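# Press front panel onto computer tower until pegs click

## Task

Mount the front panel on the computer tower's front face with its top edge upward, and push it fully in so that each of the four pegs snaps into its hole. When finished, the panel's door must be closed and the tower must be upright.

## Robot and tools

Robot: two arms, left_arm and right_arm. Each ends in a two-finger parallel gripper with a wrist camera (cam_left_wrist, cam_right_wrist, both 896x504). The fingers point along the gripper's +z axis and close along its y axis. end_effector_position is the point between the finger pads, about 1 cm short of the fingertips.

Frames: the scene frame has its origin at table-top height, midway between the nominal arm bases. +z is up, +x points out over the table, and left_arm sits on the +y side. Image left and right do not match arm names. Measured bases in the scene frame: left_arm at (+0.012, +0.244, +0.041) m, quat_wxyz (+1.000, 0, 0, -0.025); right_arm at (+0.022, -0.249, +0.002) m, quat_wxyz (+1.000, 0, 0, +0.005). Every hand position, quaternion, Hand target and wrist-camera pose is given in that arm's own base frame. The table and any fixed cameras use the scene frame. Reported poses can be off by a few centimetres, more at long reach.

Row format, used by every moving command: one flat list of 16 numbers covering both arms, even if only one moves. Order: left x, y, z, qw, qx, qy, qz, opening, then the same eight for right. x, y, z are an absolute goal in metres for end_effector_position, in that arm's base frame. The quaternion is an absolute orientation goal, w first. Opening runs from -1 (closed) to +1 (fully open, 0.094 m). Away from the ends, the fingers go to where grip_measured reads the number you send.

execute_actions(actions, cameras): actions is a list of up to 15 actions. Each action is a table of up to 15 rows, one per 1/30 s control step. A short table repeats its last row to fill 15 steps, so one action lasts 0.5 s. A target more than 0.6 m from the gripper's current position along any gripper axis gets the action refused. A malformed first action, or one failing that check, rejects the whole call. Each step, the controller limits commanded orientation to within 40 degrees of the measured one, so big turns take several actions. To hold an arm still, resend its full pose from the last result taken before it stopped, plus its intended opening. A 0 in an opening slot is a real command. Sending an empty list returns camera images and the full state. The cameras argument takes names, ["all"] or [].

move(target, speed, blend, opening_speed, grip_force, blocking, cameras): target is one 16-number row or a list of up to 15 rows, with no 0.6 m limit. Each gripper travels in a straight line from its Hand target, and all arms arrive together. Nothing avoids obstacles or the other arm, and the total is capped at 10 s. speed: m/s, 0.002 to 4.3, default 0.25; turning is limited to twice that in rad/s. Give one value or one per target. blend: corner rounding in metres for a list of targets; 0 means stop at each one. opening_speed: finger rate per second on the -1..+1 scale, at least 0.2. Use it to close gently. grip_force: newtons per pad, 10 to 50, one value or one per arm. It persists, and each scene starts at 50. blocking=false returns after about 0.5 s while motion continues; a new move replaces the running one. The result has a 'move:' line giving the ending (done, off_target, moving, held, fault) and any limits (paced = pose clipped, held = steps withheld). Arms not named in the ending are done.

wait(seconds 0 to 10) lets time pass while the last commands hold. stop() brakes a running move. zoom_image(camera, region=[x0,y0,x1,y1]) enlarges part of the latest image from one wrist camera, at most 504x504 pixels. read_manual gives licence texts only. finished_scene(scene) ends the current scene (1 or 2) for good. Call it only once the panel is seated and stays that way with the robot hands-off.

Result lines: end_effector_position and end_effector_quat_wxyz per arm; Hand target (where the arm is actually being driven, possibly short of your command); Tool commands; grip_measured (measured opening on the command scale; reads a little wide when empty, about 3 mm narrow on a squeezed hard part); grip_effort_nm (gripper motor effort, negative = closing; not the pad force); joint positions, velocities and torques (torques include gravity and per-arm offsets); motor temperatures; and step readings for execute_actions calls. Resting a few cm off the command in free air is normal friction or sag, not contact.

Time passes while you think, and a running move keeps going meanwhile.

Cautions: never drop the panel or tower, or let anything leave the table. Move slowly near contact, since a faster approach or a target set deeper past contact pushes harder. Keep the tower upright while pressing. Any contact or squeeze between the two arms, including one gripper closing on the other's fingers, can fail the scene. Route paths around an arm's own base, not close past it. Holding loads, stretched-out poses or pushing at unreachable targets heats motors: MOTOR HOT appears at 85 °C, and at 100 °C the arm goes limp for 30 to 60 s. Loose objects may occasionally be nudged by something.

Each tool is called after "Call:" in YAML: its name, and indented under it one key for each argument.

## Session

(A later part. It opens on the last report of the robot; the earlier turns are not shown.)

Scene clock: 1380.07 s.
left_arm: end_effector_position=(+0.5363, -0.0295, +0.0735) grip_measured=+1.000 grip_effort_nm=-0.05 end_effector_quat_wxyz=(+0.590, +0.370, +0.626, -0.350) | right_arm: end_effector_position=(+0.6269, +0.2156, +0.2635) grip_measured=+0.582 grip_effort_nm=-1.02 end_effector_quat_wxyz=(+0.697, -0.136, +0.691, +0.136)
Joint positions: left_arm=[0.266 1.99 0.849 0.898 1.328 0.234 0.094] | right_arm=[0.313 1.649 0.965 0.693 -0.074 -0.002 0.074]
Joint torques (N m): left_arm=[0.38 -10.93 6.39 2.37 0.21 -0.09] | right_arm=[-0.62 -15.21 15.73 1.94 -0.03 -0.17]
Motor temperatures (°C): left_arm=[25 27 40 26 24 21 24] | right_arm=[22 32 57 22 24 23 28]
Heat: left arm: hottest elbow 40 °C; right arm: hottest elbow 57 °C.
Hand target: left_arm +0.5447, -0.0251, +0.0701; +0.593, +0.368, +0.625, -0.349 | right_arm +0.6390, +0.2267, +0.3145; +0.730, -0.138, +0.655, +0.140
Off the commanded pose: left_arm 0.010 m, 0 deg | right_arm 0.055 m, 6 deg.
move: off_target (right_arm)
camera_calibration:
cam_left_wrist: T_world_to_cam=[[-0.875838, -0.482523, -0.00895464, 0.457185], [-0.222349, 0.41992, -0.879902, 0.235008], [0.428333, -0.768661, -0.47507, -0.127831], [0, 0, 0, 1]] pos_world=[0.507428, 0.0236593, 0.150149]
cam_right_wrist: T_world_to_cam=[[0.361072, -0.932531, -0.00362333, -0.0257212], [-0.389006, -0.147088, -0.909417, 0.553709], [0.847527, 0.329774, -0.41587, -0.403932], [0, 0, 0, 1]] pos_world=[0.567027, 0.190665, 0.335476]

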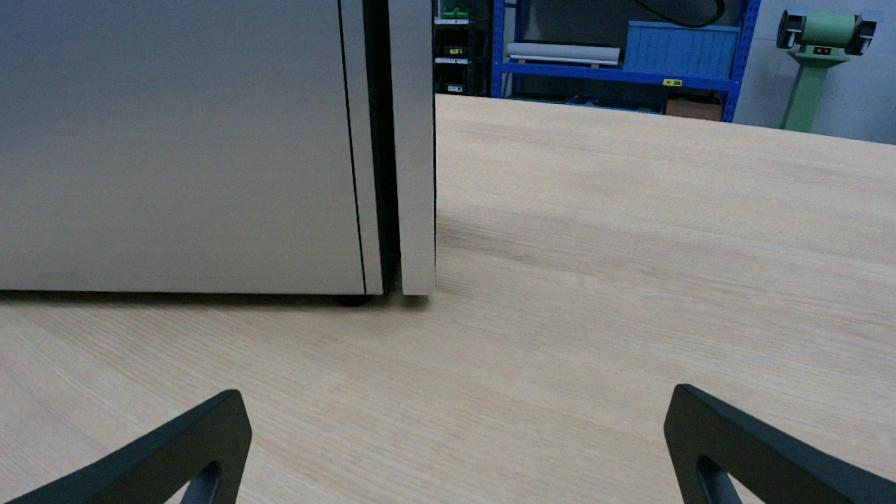

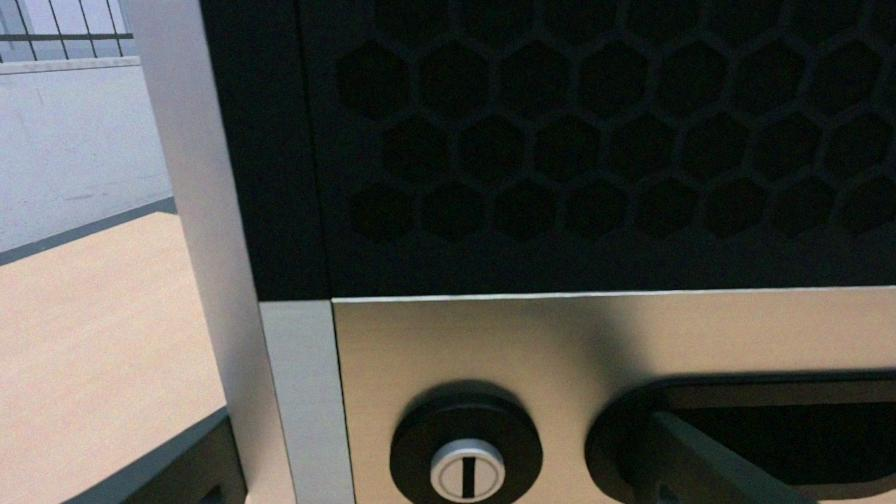

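Call:
move:
  target:
    - [0.483,-0.07,0.35,0.604,0.295,0.695,-0.257,1, 0.644,0.2285,0.3145,0.7300,-0.1389,0.6546,0.1396,0.2]
    - [0.483,-0.07,0.56,0.604,0.295,0.695,-0.257,1, 0.644,0.2285,0.3145,0.7300,-0.1389,0.6546,0.1396,0.2]
  speed: 0.25
  blend: 0.03
  cameras: ["cam_left_wrist"]

Call:
zoom_image:
  camera: "cam_left_wrist"
  region: [350, 160, 490, 320]

Call:
zoom_image:
  camera: "cam_left_wrist"
  region: [360, 270, 410, 310]

Scene clock: 1391.07 s.
left_arm: end_effector_position=(+0.4815, -0.0669, +0.5388) grip_measured=+1.000 grip_effort_nm=-0.04 end_effector_quat_wxyz=(+0.593, +0.283, +0.705, -0.265) | right_arm: end_effector_position=(+0.6269, +0.2156, +0.2635) grip_measured=+0.582 grip_effort_nm=-1.01 end_effector_quat_wxyz=(+0.697, -0.136, +0.691, +0.136)
Joint positions: left_arm=[0.156 1.131 1.351 -0.487 0.941 0.178 0.094] | right_arm=[0.313 1.649 0.965 0.693 -0.074 -0.002 0.074]
Joint torques (N m): left_arm=[-0.5 -5.6 12.83 1.54 0.1 0.15] | right_arm=[-0.09 -15.21 15.69 1.81 -0.02 -0.13]
Motor temperatures (°C): left_arm=[25 27 39 26 24 21 24] | right_arm=[22 33 58 22 24 23 28]
Heat: left arm: hottest elbow 39 °C; right arm: hottest elbow 58 °C.
Hand target: left_arm +0.4821, -0.0698, +0.5594; +0.604, +0.295, +0.695, -0.257 | right_arm +0.6390, +0.2267, +0.3145; +0.730, -0.138, +0.655, +0.140
Off the commanded pose: left_arm 0.022 m, 2 deg | right_arm 0.055 m, 6 deg.
move: off_target (left_arm, right_arm)
camera_calibration:
cam_left_wrist: T_world_to_cam=[[-0.71379, -0.699843, 0.0268936, 0.28347], [-0.40725, 0.383513, -0.828894, 0.707041], [0.569781, -0.602609, -0.558759, 0.0759847], [0, 0, 0, 1]] pos_world=[0.446986, -0.026986, 0.620895]
Images, in order (width x height): cam_left_wrist 896x504.

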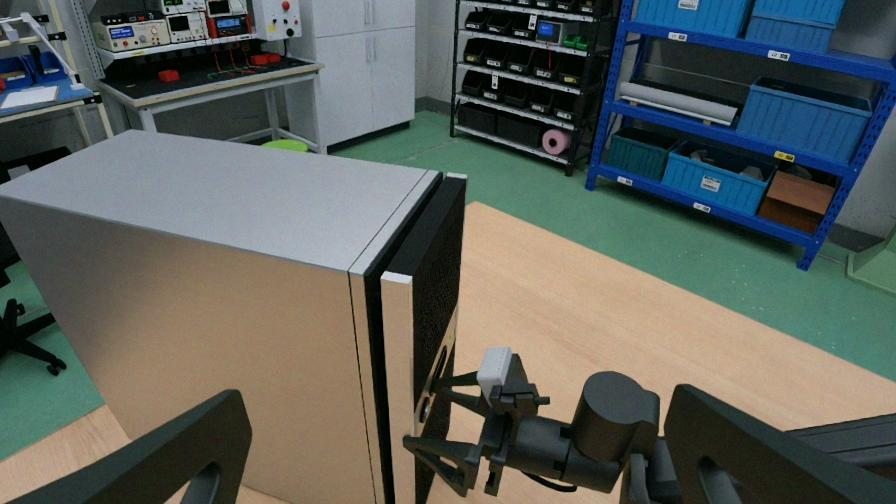

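Scaled by 3.150 from the camera's 896x504 image, which has a finer 1280x720 frame.

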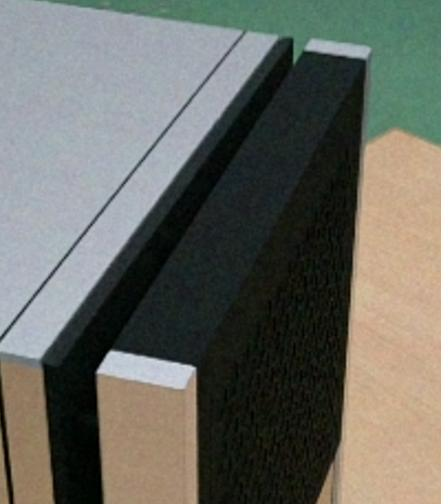

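Scaled by 10.080 from the camera's 896x504 image, which has a finer 1280x720 frame.

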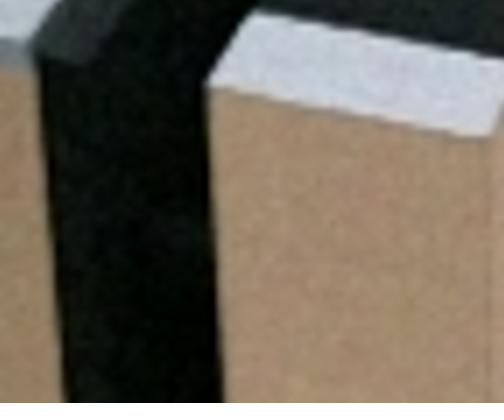

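Call:
move:
  target: [0.483,-0.07,0.56,0.604,0.295,0.695,-0.257,1, 0.660,0.236,0.315,0.7300,-0.1389,0.6546,0.1396,0.2]
  speed: 0.04
  cameras: ["cam_left_wrist"]

Call:
zoom_image:
  camera: "cam_left_wrist"
  region: [350, 160, 490, 320]

Scene clock: 1396.27 s.
left_arm: end_effector_position=(+0.4815, -0.0669, +0.5388) grip_measured=+1.000 grip_effort_nm=-0.05 end_effector_quat_wxyz=(+0.593, +0.283, +0.705, -0.265) | right_arm: end_effector_position=(+0.6343, +0.2190, +0.2631) grip_measured=+0.582 grip_effort_nm=-1.01 end_effector_quat_wxyz=(+0.697, -0.133, +0.692, +0.132)
Joint positions: left_arm=[0.156 1.131 1.351 -0.487 0.941 0.179 0.094] | right_arm=[0.318 1.667 0.989 0.686 -0.06 -0.002 0.074]
Joint torques (N m): left_arm=[-0.73 -5.71 12.85 1.57 0.11 0.15] | right_arm=[-0.5 -14.1 17.74 1.68 -0.43 -0.19]
Motor temperatures (°C): left_arm=[25 27 39 26 24 21 24] | right_arm=[22 33 59 22 24 23 28]
Heat: left arm: hottest elbow 39 °C; right arm: hottest elbow 59 °C.
Hand target: left_arm +0.4821, -0.0698, +0.5594; +0.604, +0.295, +0.695, -0.257 | right_arm +0.6529, +0.2335, +0.3150; +0.730, -0.139, +0.655, +0.139
Off the commanded pose: left_arm 0.022 m, 2 deg | right_arm 0.060 m, 6 deg.
move: off_target (left_arm, right_arm)
camera_calibration:
cam_left_wrist: T_world_to_cam=[[-0.713784, -0.699863, 0.0265403, 0.283686], [-0.407024, 0.383685, -0.828925, 0.706963], [0.569951, -0.602476, -0.558729, 0.075894], [0, 0, 0, 1]] pos_world=[0.446985, -0.0269863, 0.620895]
Images, in order (width x height): cam_left_wrist 896x504.

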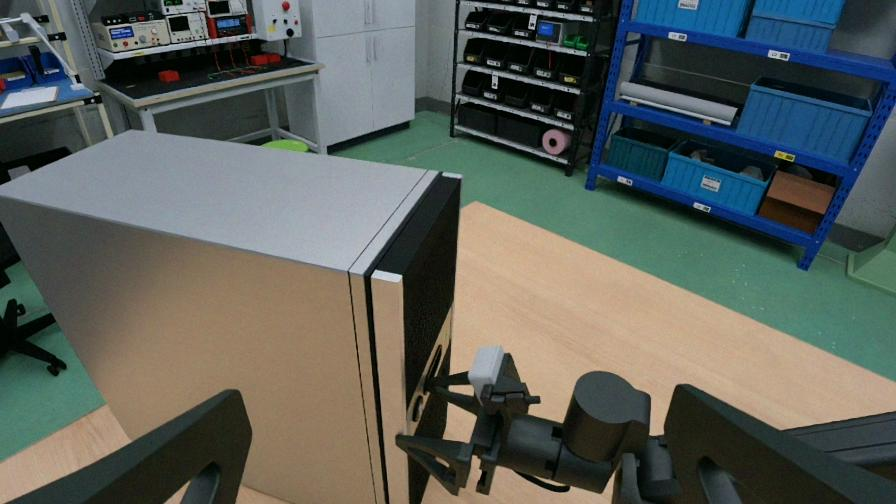

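Scaled by 3.150 from the camera's 896x504 image, which has a finer 1280x720 frame.

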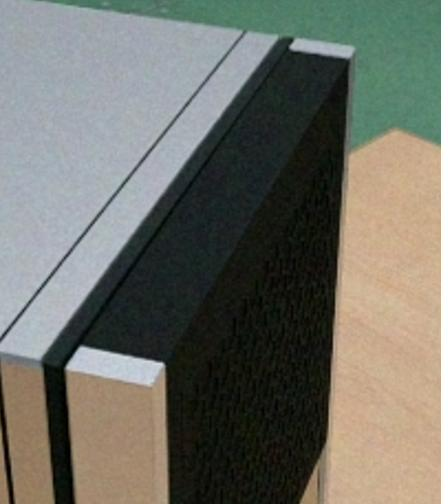

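Call:
move:
  target: [0.483,-0.07,0.56,0.604,0.295,0.695,-0.257,1, 0.680,0.245,0.315,0.7300,-0.1389,0.6546,0.1396,0.2]
  speed: 0.04
  cameras: ["cam_left_wrist"]

Call:
zoom_image:
  camera: "cam_left_wrist"
  region: [350, 160, 490, 320]

Scene clock: 1408.50 s.
left_arm: end_effector_position=(+0.4815, -0.0669, +0.5388) grip_measured=+1.000 grip_effort_nm=-0.05 end_effector_quat_wxyz=(+0.593, +0.283, +0.705, -0.265) | right_arm: end_effector_position=(+0.6358, +0.2203, +0.2633) grip_measured=+0.582 grip_effort_nm=-1.02 end_effector_quat_wxyz=(+0.697, -0.131, +0.693, +0.131)
Joint positions: left_arm=[0.156 1.131 1.351 -0.487 0.941 0.179 0.094] | right_arm=[0.321 1.669 0.994 0.681 -0.053 -0.001 0.074]
Joint torques (N m): left_arm=[-0.32 -5.66 12.88 1.52 0.1 0.13] | right_arm=[-0.79 -11.28 21.87 1.32 -0.56 -0.16]
Motor temperatures (°C): left_arm=[25 27 40 26 24 21 24] | right_arm=[22 33 59 22 24 23 28]
Heat: left arm: hottest elbow 40 °C; right arm: hottest elbow 59 °C.
Hand target: left_arm +0.4821, -0.0698, +0.5594; +0.604, +0.295, +0.695, -0.257 | right_arm +0.6677, +0.2408, +0.3150; +0.730, -0.139, +0.654, +0.139
Off the commanded pose: left_arm 0.022 m, 2 deg | right_arm 0.072 m, 6 deg.
move: off_target (left_arm, right_arm)
camera_calibration:
cam_left_wrist: T_world_to_cam=[[-0.713848, -0.699812, 0.0261677, 0.283946], [-0.40677, 0.383932, -0.828936, 0.706863], [0.570052, -0.602378, -0.558731, 0.0758524], [0, 0, 0, 1]] pos_world=[0.446985, -0.0269865, 0.620895]
Images, in order (width x height): cam_left_wrist 896x504.

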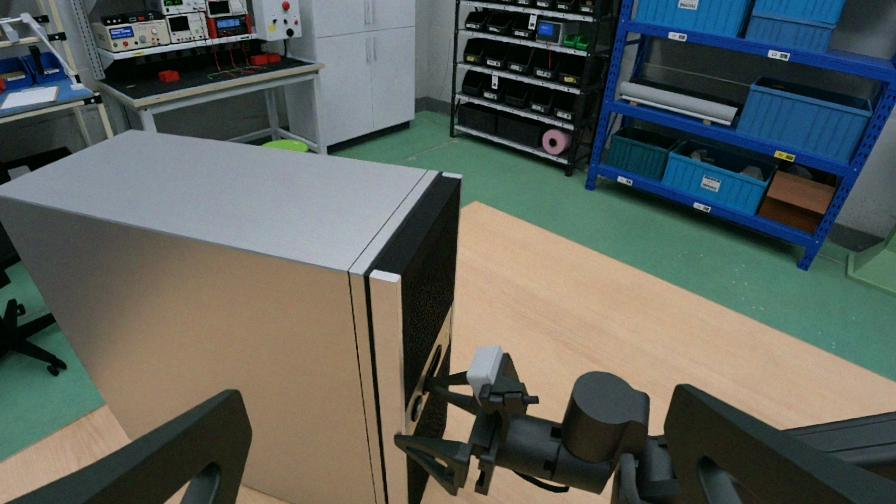

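Scaled by 3.150 from the camera's 896x504 image, which has a finer 1280x720 frame.

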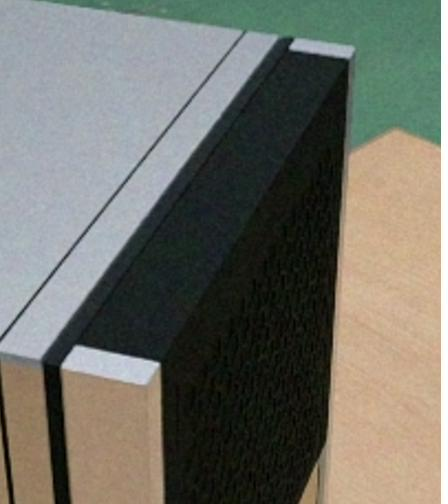

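Call:
move:
  target: [0.483,-0.07,0.56,0.604,0.295,0.695,-0.257,1, 0.705,0.259,0.313,0.7271,-0.1513,0.6518,0.1535,0.2]
  speed: 0.04
  cameras: ["cam_left_wrist"]

Call:
zoom_image:
  camera: "cam_left_wrist"
  region: [350, 160, 490, 320]

Scene clock: 1415.23 s.
left_arm: end_effector_position=(+0.4815, -0.0669, +0.5388) grip_measured=+1.000 grip_effort_nm=-0.05 end_effector_quat_wxyz=(+0.593, +0.283, +0.705, -0.265) | right_arm: end_effector_position=(+0.6363, +0.2225, +0.2633) grip_measured=+0.582 grip_effort_nm=-1.01 end_effector_quat_wxyz=(+0.696, -0.135, +0.692, +0.135)
Joint positions: left_arm=[0.156 1.131 1.351 -0.487 0.941 0.179 0.094] | right_arm=[0.321 1.672 0.998 0.681 -0.063 -0.001 0.074]
Joint torques (N m): left_arm=[-0.67 -5.6 12.83 1.57 0.1 0.13] | right_arm=[-0.38 -8.88 26.63 1.01 -1.78 -0.16]
Motor temperatures (°C): left_arm=[25 27 40 26 24 21 24] | right_arm=[22 33 60 22 24 23 28]
Heat: left arm: hottest elbow 40 °C; right arm: hottest elbow 60 °C.
Hand target: left_arm +0.4821, -0.0698, +0.5594; +0.604, +0.295, +0.695, -0.257 | right_arm +0.6836, +0.2512, +0.3122; +0.728, -0.151, +0.652, +0.152
Off the commanded pose: left_arm 0.022 m, 2 deg | right_arm 0.092 m, 6 deg.
move: off_target (left_arm, right_arm)
camera_calibration:
cam_left_wrist: T_world_to_cam=[[-0.713848, -0.699812, 0.0261677, 0.283946], [-0.40677, 0.383932, -0.828936, 0.706863], [0.570052, -0.602378, -0.558731, 0.0758524], [0, 0, 0, 1]] pos_world=[0.446985, -0.0269865, 0.620895]
Images, in order (width x height): cam_left_wrist 896x504.

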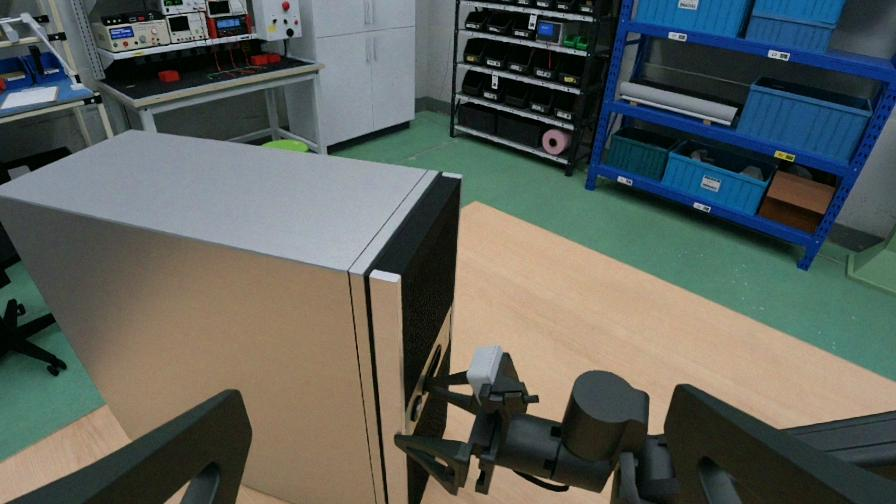

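Scaled by 3.150 from the camera's 896x504 image, which has a finer 1280x720 frame.

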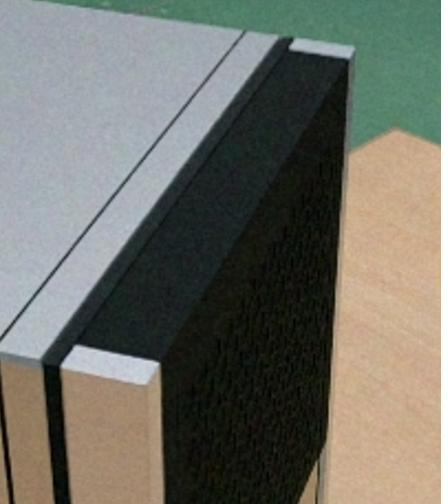

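Call:
move:
  target:
    - [0.483,-0.07,0.56,0.604,0.295,0.695,-0.257,1, 0.650,0.228,0.315,0.7271,-0.1513,0.6518,0.1535,0.2]
    - [0.483,-0.07,0.56,0.604,0.295,0.695,-0.257,1, 0.650,0.228,0.315,0.7271,-0.1513,0.6518,0.1535,0.75]
  speed: 0.04
  opening_speed: 0.5
  cameras: ["cam_left_wrist","cam_right_wrist"]

Scene clock: 1427.13 s.
left_arm: end_effector_position=(+0.4815, -0.0669, +0.5388) grip_measured=+1.000 grip_effort_nm=-0.05 end_effector_quat_wxyz=(+0.593, +0.283, +0.705, -0.265) | right_arm: end_effector_position=(+0.6328, +0.2223, +0.2647) grip_measured=+0.746 grip_effort_nm=0.17 end_effector_quat_wxyz=(+0.694, -0.150, +0.688, +0.150)
Joint positions: left_arm=[0.156 1.131 1.351 -0.487 0.941 0.179 0.094] | right_arm=[0.307 1.664 0.991 0.681 -0.121 -0.001 0.082]
Joint torques (N m): left_arm=[-0.5 -5.6 12.89 1.5 0.11 0.13] | right_arm=[-0.97 -15.33 15.1 2.15 -0.35 -0.14]
Motor temperatures (°C): left_arm=[25 27 40 26 24 21 24] | right_arm=[22 33 70 22 26 23 28]
Heat: left arm: hottest elbow 40 °C; right arm: hottest elbow 70 °C.
Hand target: left_arm +0.4821, -0.0698, +0.5594; +0.604, +0.295, +0.695, -0.257 | right_arm +0.6454, +0.2264, +0.3150; +0.727, -0.151, +0.652, +0.153
Off the commanded pose: left_arm 0.022 m, 2 deg | right_arm 0.053 m, 6 deg.
move: off_target (left_arm, right_arm); target 2's new opening was sent with right_arm's hand 0.053 m and 6 deg from that target
camera_calibration:
cam_left_wrist: T_world_to_cam=[[-0.713848, -0.699812, 0.0261677, 0.283946], [-0.40677, 0.383932, -0.828936, 0.706863], [0.570052, -0.602378, -0.558731, 0.0758524], [0, 0, 0, 1]] pos_world=[0.446985, -0.0269865, 0.620895]
cam_right_wrist: T_world_to_cam=[[0.399436, -0.91675, -0.0045318, -0.0491459], [-0.384183, -0.162899, -0.908772, 0.558359], [0.832379, 0.364737, -0.417267, -0.408424], [0, 0, 0, 1]] pos_world=[0.574106, 0.194869, 0.336776]

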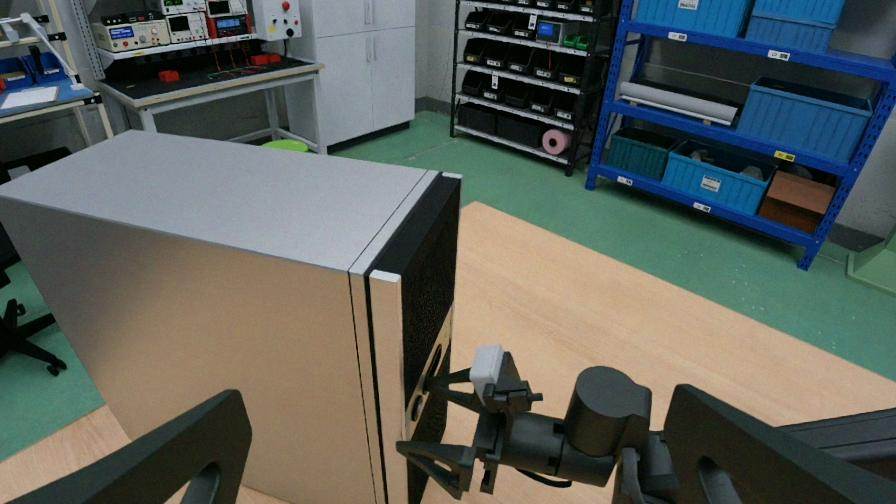

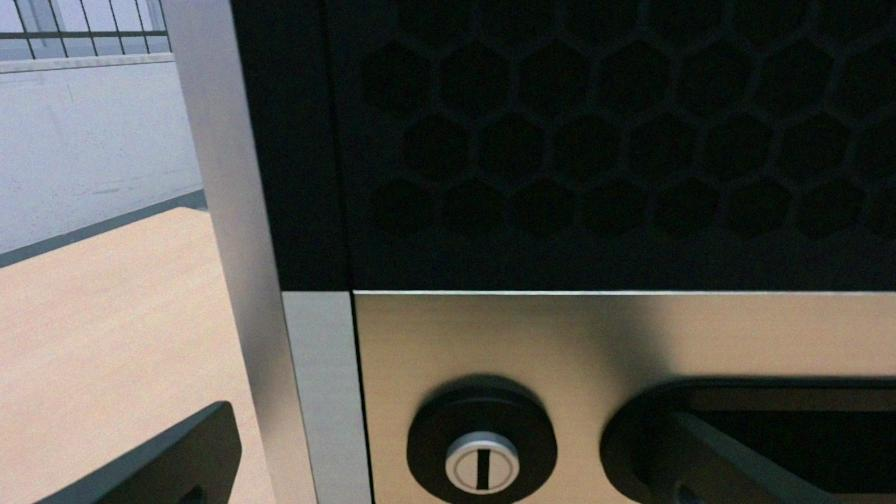

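Call:
move:
  target: [0.483,-0.07,0.56,0.604,0.295,0.695,-0.257,1, 0.580,0.196,0.315,0.7271,-0.1513,0.6518,0.1535,0.75]
  speed: 0.06
  cameras: ["cam_left_wrist","cam_right_wrist"]

Scene clock: 1435.53 s.
left_arm: end_effector_position=(+0.4815, -0.0669, +0.5388) grip_measured=+1.000 grip_effort_nm=-0.05 end_effector_quat_wxyz=(+0.593, +0.283, +0.705, -0.265) | right_arm: end_effector_position=(+0.5807, +0.2039, +0.3034) grip_measured=+0.748 grip_effort_nm=0.13 end_effector_quat_wxyz=(+0.716, -0.154, +0.662, +0.158)
Joint positions: left_arm=[0.156 1.131 1.351 -0.487 0.941 0.179 0.094] | right_arm=[0.297 1.501 0.86 0.718 -0.148 -0.001 0.082]
Joint torques (N m): left_arm=[-0.26 -5.48 12.88 1.51 0.11 0.13] | right_arm=[-1.9 -13.04 8.75 2.07 -0.08 -0.09]
Motor temperatures (°C): left_arm=[25 27 41 26 24 21 24] | right_arm=[22 33 68 22 25 23 27]
Heat: left arm: hottest elbow 41 °C; right arm: hottest elbow 68 °C.
Hand target: left_arm +0.4821, -0.0698, +0.5594; +0.604, +0.295, +0.695, -0.257 | right_arm +0.5799, +0.1962, +0.3149; +0.727, -0.151, +0.652, +0.153
Off the commanded pose: left_arm 0.022 m, 2 deg | right_arm 0.014 m, 2 deg.
move: off_target (left_arm, right_arm)
camera_calibration:
cam_left_wrist: T_world_to_cam=[[-0.713848, -0.699812, 0.0261677, 0.283946], [-0.40677, 0.383932, -0.828936, 0.706863], [0.570052, -0.602378, -0.558731, 0.0758524], [0, 0, 0, 1]] pos_world=[0.446985, -0.0269865, 0.620895]
cam_right_wrist: T_world_to_cam=[[0.415178, -0.909728, 0.00476613, -0.0584583], [-0.320047, -0.150962, -0.935297, 0.538921], [0.851585, 0.386789, -0.353832, -0.377124], [0, 0, 0, 1]] pos_world=[0.517904, 0.174043, 0.370891]

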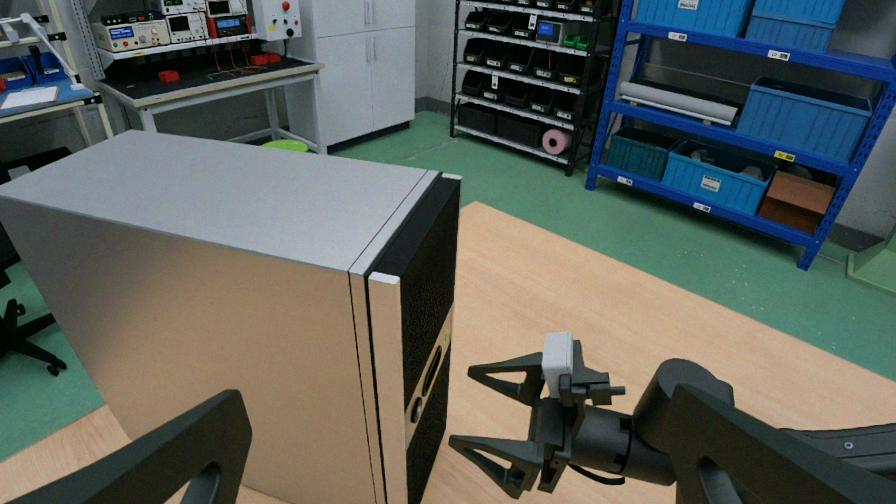

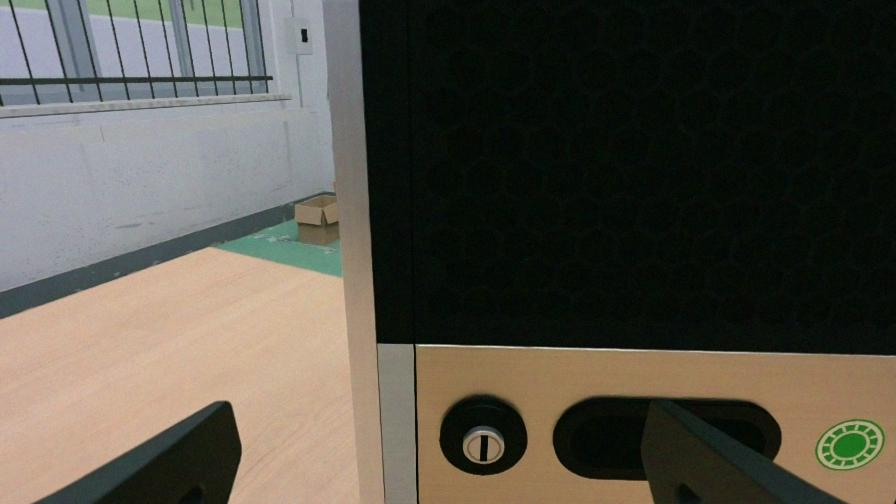

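Call:
move:
  target:
    - [0.483,-0.07,0.56,0.604,0.295,0.695,-0.257,1, 0.56,0.21,0.38,0.7023,-0.1503,0.6782,0.1557,-0.9]
    - [0.483,-0.07,0.56,0.604,0.295,0.695,-0.257,1, 0.565,0.215,0.445,0.7023,-0.1503,0.6782,0.1557,-0.9]
  speed: 0.1
  cameras: ["cam_left_wrist","cam_right_wrist"]

Scene clock: 1463.83 s.
left_arm: end_effector_position=(+0.4815, -0.0669, +0.5388) grip_measured=+1.000 grip_effort_nm=-0.05 end_effector_quat_wxyz=(+0.593, +0.283, +0.705, -0.265) | right_arm: end_effector_position=(+0.5620, +0.2063, +0.4080) grip_measured=-0.898 grip_effort_nm=-0.10 end_effector_quat_wxyz=(+0.684, -0.151, +0.698, +0.149)
Joint positions: left_arm=[0.156 1.131 1.351 -0.487 0.941 0.179 0.094] | right_arm=[0.322 1.291 1.026 0.245 -0.105 -0.001 0.005]
Joint torques (N m): left_arm=[-0.26 -5.66 12.81 1.59 0.11 0.14] | right_arm=[-0.21 -11.4 15.5 1.13 0.15 -0.02]
Motor temperatures (°C): left_arm=[25 27 42 26 24 21 24] | right_arm=[22 34 58 22 24 23 26]
Heat: left arm: hottest elbow 42 °C; right arm: hottest elbow 58 °C.
Hand target: left_arm +0.4821, -0.0698, +0.5594; +0.604, +0.295, +0.695, -0.257 | right_arm +0.5629, +0.2142, +0.4444; +0.702, -0.150, +0.678, +0.156
Off the commanded pose: left_arm 0.022 m, 2 deg | right_arm 0.038 m, 3 deg.
move: off_target (left_arm, right_arm)
camera_calibration:
cam_left_wrist: T_world_to_cam=[[-0.713848, -0.699812, 0.0261677, 0.283946], [-0.40677, 0.383932, -0.828936, 0.706863], [0.570052, -0.602378, -0.558731, 0.0758524], [0, 0, 0, 1]] pos_world=[0.446985, -0.0269865, 0.620895]
cam_right_wrist: T_world_to_cam=[[0.398352, -0.917206, -0.00704468, -0.0332488], [-0.407963, -0.170293, -0.896976, 0.668909], [0.821512, 0.360186, -0.442023, -0.266713], [0, 0, 0, 1]] pos_world=[0.505243, 0.179481, 0.481868]

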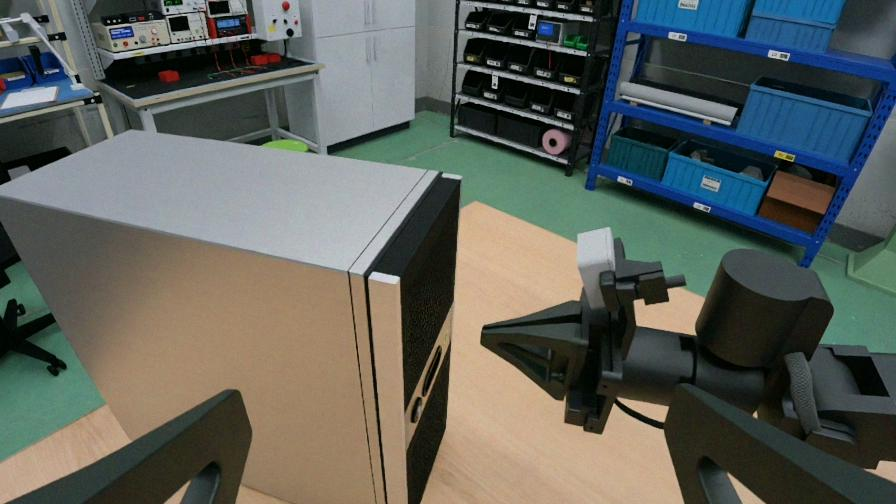

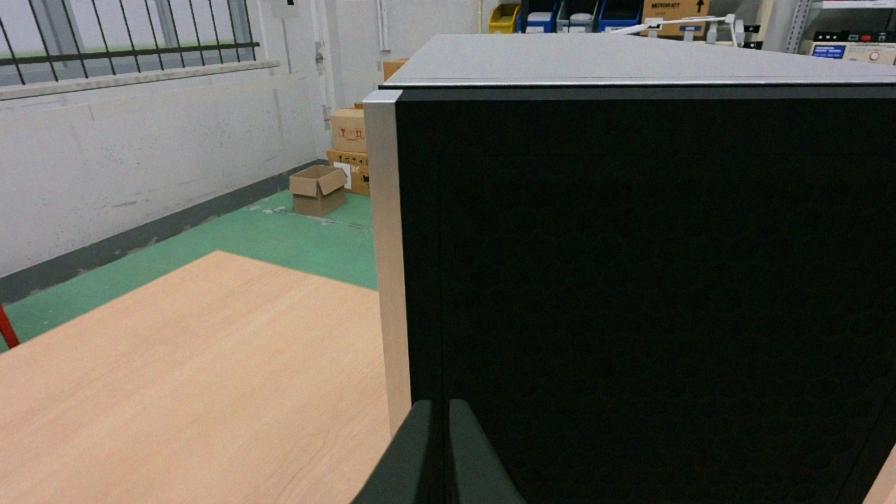

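Call:
move:
  target:
    - [0.483,-0.07,0.56,0.604,0.295,0.695,-0.257,1, 0.575,0.224,0.478,0.7023,-0.1503,0.6782,0.1557,-0.9]
    - [0.483,-0.07,0.56,0.604,0.295,0.695,-0.257,1, 0.617,0.243,0.478,0.7023,-0.1503,0.6782,0.1557,-0.9]
  speed: 0.07
  cameras: ["cam_left_wrist","cam_right_wrist"]

Scene clock: 1479.70 s.
left_arm: end_effector_position=(+0.4815, -0.0669, +0.5388) grip_measured=+1.000 grip_effort_nm=-0.05 end_effector_quat_wxyz=(+0.593, +0.283, +0.705, -0.265) | right_arm: end_effector_position=(+0.6119, +0.2326, +0.4480) grip_measured=-0.898 grip_effort_nm=-0.10 end_effector_quat_wxyz=(+0.688, -0.150, +0.695, +0.149)
Joint positions: left_arm=[0.156 1.131 1.351 -0.487 0.941 0.179 0.094] | right_arm=[0.341 1.416 1.246 0.16 -0.085 -0.001 0.005]
Joint torques (N m): left_arm=[-0.79 -5.42 12.86 1.58 0.11 0.14] | right_arm=[-0.44 -12.1 16.01 1.36 0.12 -0.04]
Motor temperatures (°C): left_arm=[24 27 42 26 24 21 24] | right_arm=[22 33 60 22 24 23 26]
Heat: left arm: hottest elbow 42 °C; right arm: hottest elbow 60 °C.
Hand target: left_arm +0.4821, -0.0698, +0.5594; +0.604, +0.295, +0.695, -0.257 | right_arm +0.6151, +0.2421, +0.4774; +0.702, -0.150, +0.678, +0.156
Off the commanded pose: left_arm 0.022 m, 2 deg | right_arm 0.032 m, 3 deg.
move: off_target (left_arm, right_arm)
camera_calibration:
cam_left_wrist: T_world_to_cam=[[-0.713848, -0.699812, 0.0261677, 0.283946], [-0.40677, 0.383932, -0.828936, 0.706863], [0.570052, -0.602378, -0.558731, 0.0758524], [0, 0, 0, 1]] pos_world=[0.446985, -0.0269865, 0.620895]
cam_right_wrist: T_world_to_cam=[[0.398002, -0.917365, -0.00592618, -0.0289859], [-0.399474, -0.167491, -0.901314, 0.725742], [0.825842, 0.361092, -0.433126, -0.306328], [0, 0, 0, 1]] pos_world=[0.55443, 0.205577, 0.521271]

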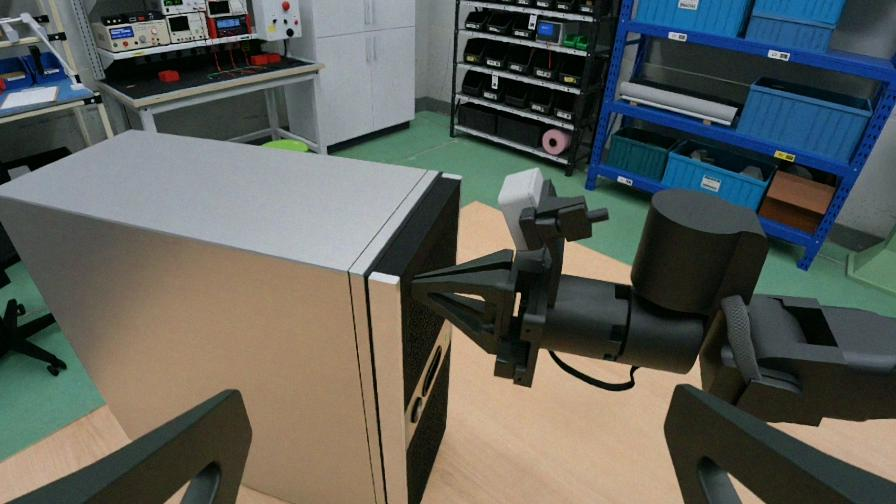

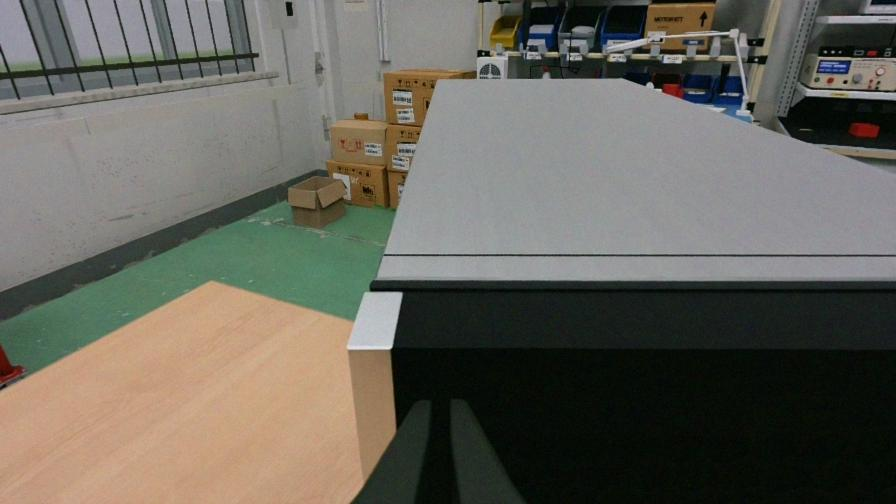

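Call:
move:
  target:
    - [0.483,-0.07,0.56,0.604,0.295,0.695,-0.257,1, 0.612,0.241,0.448,0.7023,-0.1503,0.6782,0.1557,-0.9]
    - [0.483,-0.07,0.56,0.604,0.295,0.695,-0.257,1, 0.640,0.254,0.455,0.7023,-0.1503,0.6782,0.1557,-0.9]
  speed: 0.05
  cameras: ["cam_left_wrist"]

Call:
zoom_image:
  camera: "cam_left_wrist"
  region: [350, 160, 490, 320]

Scene clock: 1488.77 s.
left_arm: end_effector_position=(+0.4815, -0.0669, +0.5388) grip_measured=+1.000 grip_effort_nm=-0.05 end_effector_quat_wxyz=(+0.593, +0.283, +0.705, -0.265) | right_arm: end_effector_position=(+0.6185, +0.2357, +0.4363) grip_measured=-0.898 grip_effort_nm=-0.09 end_effector_quat_wxyz=(+0.693, -0.149, +0.689, +0.149)
Joint positions: left_arm=[0.156 1.131 1.351 -0.487 0.941 0.179 0.094] | right_arm=[0.343 1.442 1.232 0.216 -0.082 -0.001 0.005]
Joint torques (N m): left_arm=[-0.26 -5.71 12.86 1.5 0.11 0.15] | right_arm=[-0.44 -9.52 18.21 1.37 0.24 -0.02]
Motor temperatures (°C): left_arm=[24 27 43 26 24 21 24] | right_arm=[22 33 60 22 24 23 26]
Heat: left arm: hottest elbow 43 °C; right arm: hottest elbow 60 °C.
Hand target: left_arm +0.4821, -0.0698, +0.5594; +0.604, +0.295, +0.695, -0.257 | right_arm +0.6365, +0.2530, +0.4538; +0.702, -0.150, +0.678, +0.156
Off the commanded pose: left_arm 0.022 m, 2 deg | right_arm 0.034 m, 2 deg.
move: off_target (left_arm, right_arm)
camera_calibration:
cam_left_wrist: T_world_to_cam=[[-0.713848, -0.699812, 0.0261677, 0.283946], [-0.40677, 0.383932, -0.828936, 0.706863], [0.570052, -0.602378, -0.558731, 0.0758524], [0, 0, 0, 1]] pos_world=[0.446985, -0.0269865, 0.620895]
Images, in order (width x height): cam_left_wrist 896x504.

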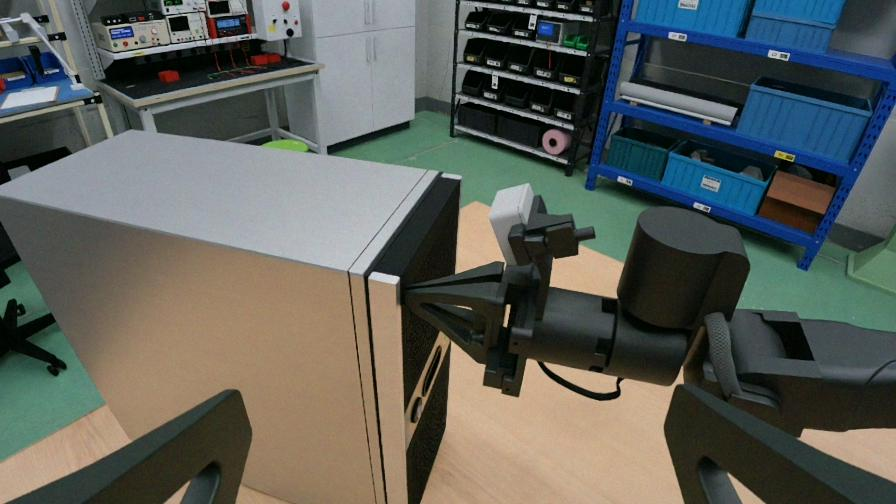

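Scaled by 3.150 from the camera's 896x504 image, which has a finer 1280x720 frame.

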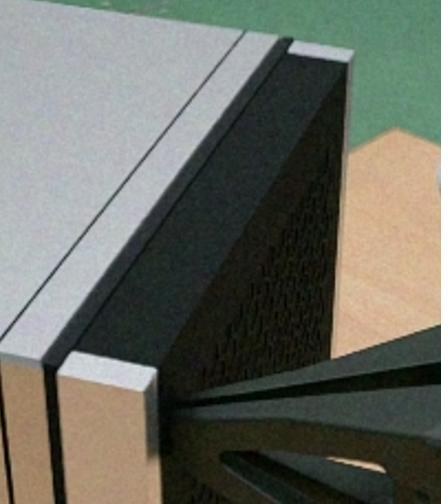

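Call:
move:
  target: [0.483,-0.07,0.56,0.604,0.295,0.695,-0.257,1, 0.685,0.276,0.455,0.7023,-0.1503,0.6782,0.1557,-0.9]
  speed: 0.05
  cameras: ["cam_left_wrist"]

Call:
zoom_image:
  camera: "cam_left_wrist"
  region: [350, 160, 490, 320]

Scene clock: 1496.47 s.
left_arm: end_effector_position=(+0.4815, -0.0669, +0.5388) grip_measured=+1.000 grip_effort_nm=-0.05 end_effector_quat_wxyz=(+0.593, +0.283, +0.705, -0.265) | right_arm: end_effector_position=(+0.6382, +0.2735, +0.4380) grip_measured=-0.899 grip_effort_nm=-0.03 end_effector_quat_wxyz=(+0.686, -0.166, +0.688, +0.166)
Joint positions: left_arm=[0.156 1.131 1.351 -0.487 0.941 0.179 0.094] | right_arm=[0.383 1.524 1.331 0.19 -0.092 0 0.005]
Joint torques (N m): left_arm=[-0.26 -5.6 12.89 1.54 0.09 0.11] | right_arm=[-2.43 -8.23 20.98 2.06 0.96 -0.01]
Motor temperatures (°C): left_arm=[24 27 43 26 24 21 24] | right_arm=[22 32 60 22 24 23 26]
Heat: left arm: hottest elbow 43 °C; right arm: hottest elbow 60 °C.
Hand target: left_arm +0.4821, -0.0698, +0.5594; +0.604, +0.295, +0.695, -0.257 | right_arm +0.6776, +0.2726, +0.4521; +0.703, -0.150, +0.678, +0.156
Off the commanded pose: left_arm 0.022 m, 2 deg | right_arm 0.050 m, 3 deg.
move: off_target (left_arm, right_arm)
camera_calibration:
cam_left_wrist: T_world_to_cam=[[-0.713848, -0.699812, 0.0261677, 0.283946], [-0.40677, 0.383932, -0.828936, 0.706863], [0.570052, -0.602378, -0.558731, 0.0758524], [0, 0, 0, 1]] pos_world=[0.446985, -0.0269865, 0.620895]
Images, in order (width x height): cam_left_wrist 896x504.

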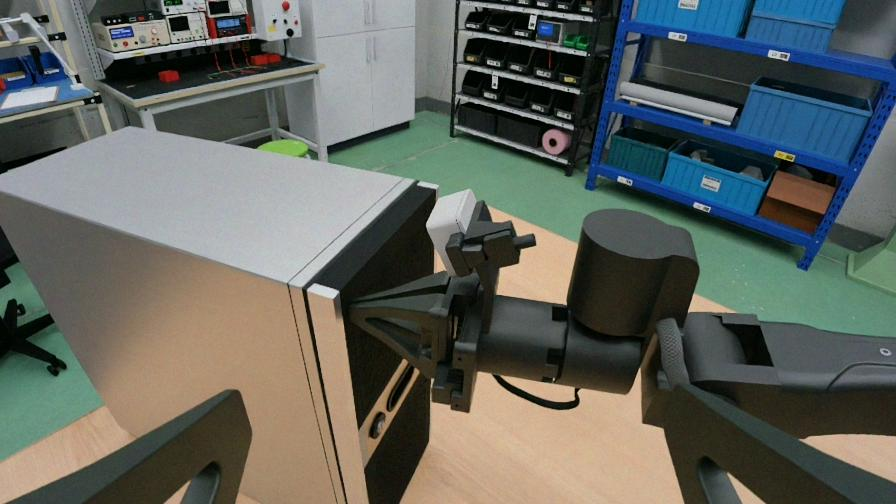

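Scaled by 3.150 from the camera's 896x504 image, which has a finer 1280x720 frame.

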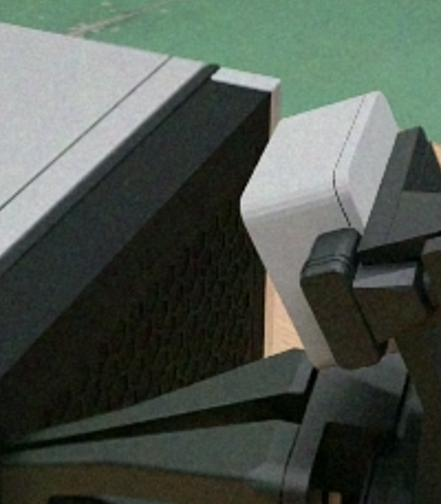

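Call:
zoom_image:
  camera: "cam_left_wrist"
  region: [270, 240, 370, 340]

Call:
zoom_image:
  camera: "cam_left_wrist"
  region: [370, 160, 450, 220]

Scaled by 5.040 from the camera's 896x504 image, which has a finer 1280x720 frame.

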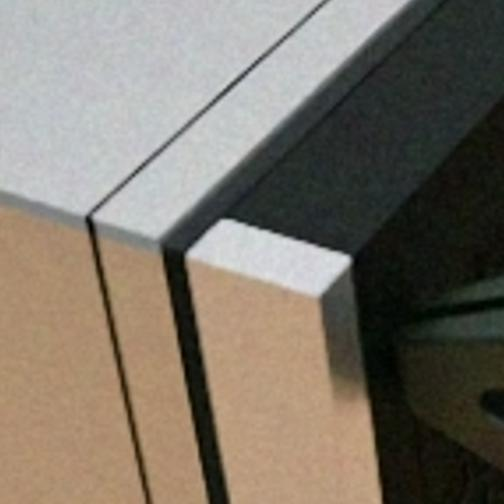

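Scaled by 6.300 from the camera's 896x504 image, which has a finer 1280x720 frame.

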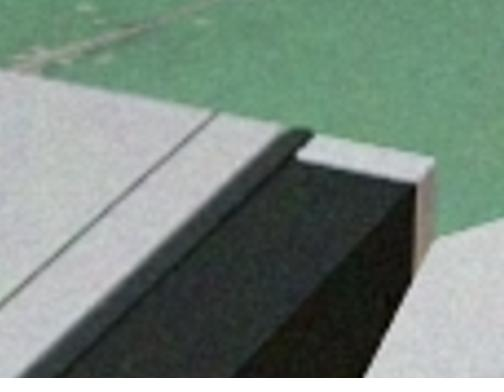

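Call:
move:
  target: [0.483,-0.07,0.56,0.604,0.295,0.695,-0.257,1, 0.565,0.215,0.44,0.7023,-0.1503,0.6782,0.1557,-0.9]
  speed: 0.15
  cameras: ["cam_left_wrist","cam_right_wrist"]

Call:
zoom_image:
  camera: "cam_left_wrist"
  region: [280, 170, 460, 320]

Call:
zoom_image:
  camera: "cam_left_wrist"
  region: [285, 260, 345, 320]

Call:
zoom_image:
  camera: "cam_left_wrist"
  region: [390, 170, 440, 210]

Scene clock: 1508.73 s.
left_arm: end_effector_position=(+0.4815, -0.0669, +0.5388) grip_measured=+1.000 grip_effort_nm=-0.05 end_effector_quat_wxyz=(+0.593, +0.283, +0.705, -0.265) | right_arm: end_effector_position=(+0.5641, +0.2224, +0.4324) grip_measured=-0.899 grip_effort_nm=-0.04 end_effector_quat_wxyz=(+0.694, -0.156, +0.685, +0.157)
Joint positions: left_arm=[0.156 1.131 1.351 -0.487 0.941 0.179 0.094] | right_arm=[0.348 1.301 1.078 0.236 -0.098 0 0.005]
Joint torques (N m): left_arm=[-0.38 -5.42 12.83 1.52 0.11 0.13] | right_arm=[-2.2 -11.4 10.52 2.14 -0.11 0]
Motor temperatures (°C): left_arm=[24 27 43 26 24 21 24] | right_arm=[22 32 61 22 25 23 26]
Heat: left arm: hottest elbow 43 °C; right arm: hottest elbow 61 °C.
Hand target: left_arm +0.4821, -0.0698, +0.5594; +0.604, +0.295, +0.695, -0.257 | right_arm +0.5648, +0.2151, +0.4399; +0.702, -0.151, +0.678, +0.156
Off the commanded pose: left_arm 0.022 m, 2 deg | right_arm 0.011 m, 1 deg.
move: off_target (left_arm, right_arm)
camera_calibration:
cam_left_wrist: T_world_to_cam=[[-0.713848, -0.699812, 0.0261677, 0.283946], [-0.40677, 0.383932, -0.828936, 0.706863], [0.570052, -0.602378, -0.558731, 0.0758524], [0, 0, 0, 1]] pos_world=[0.446985, -0.0269865, 0.620895]
cam_right_wrist: T_world_to_cam=[[0.416216, -0.909254, -0.00452089, -0.0320616], [-0.376136, -0.167648, -0.911272, 0.682081], [0.82782, 0.380987, -0.411781, -0.28471], [0, 0, 0, 1]] pos_world=[0.505588, 0.193668, 0.504178]

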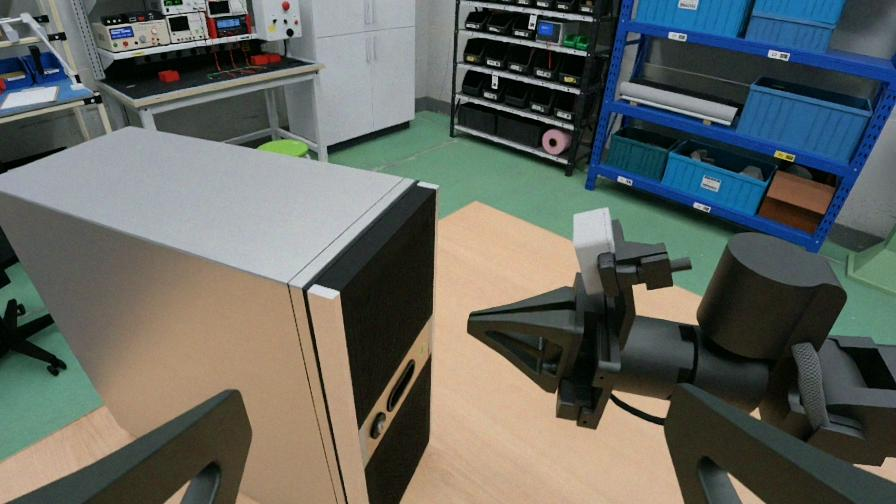

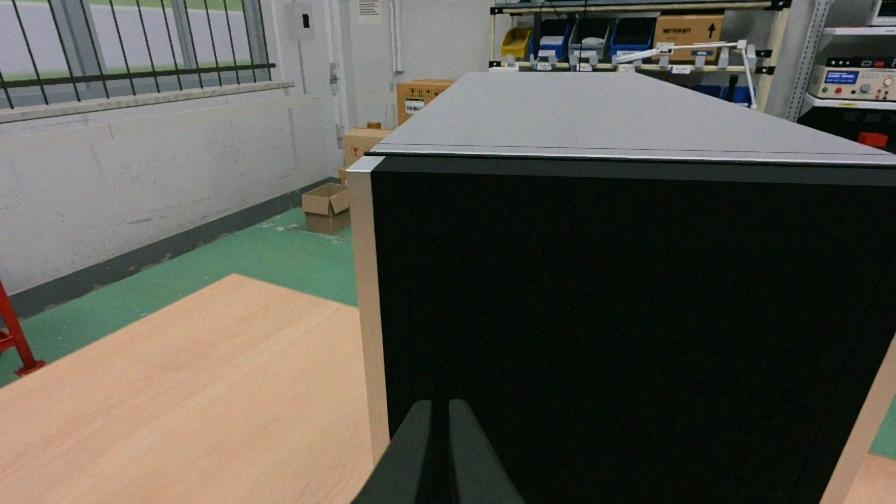

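Scaled by 2.800 from the camera's 896x504 image, which has a finer 1280x720 frame.

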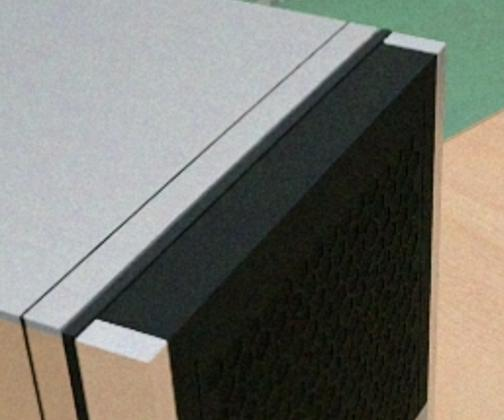

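Scaled by 8.400 from the camera's 896x504 image, which has a finer 1280x720 frame.

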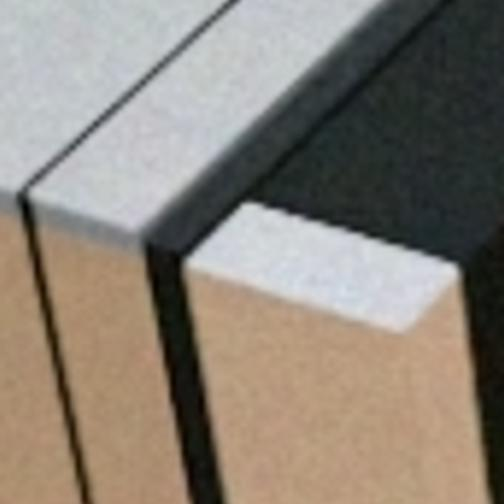

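Scaled by 10.080 from the camera's 896x504 image, which has a finer 1280x720 frame.

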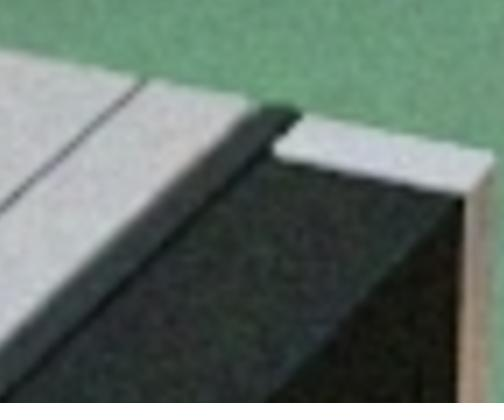

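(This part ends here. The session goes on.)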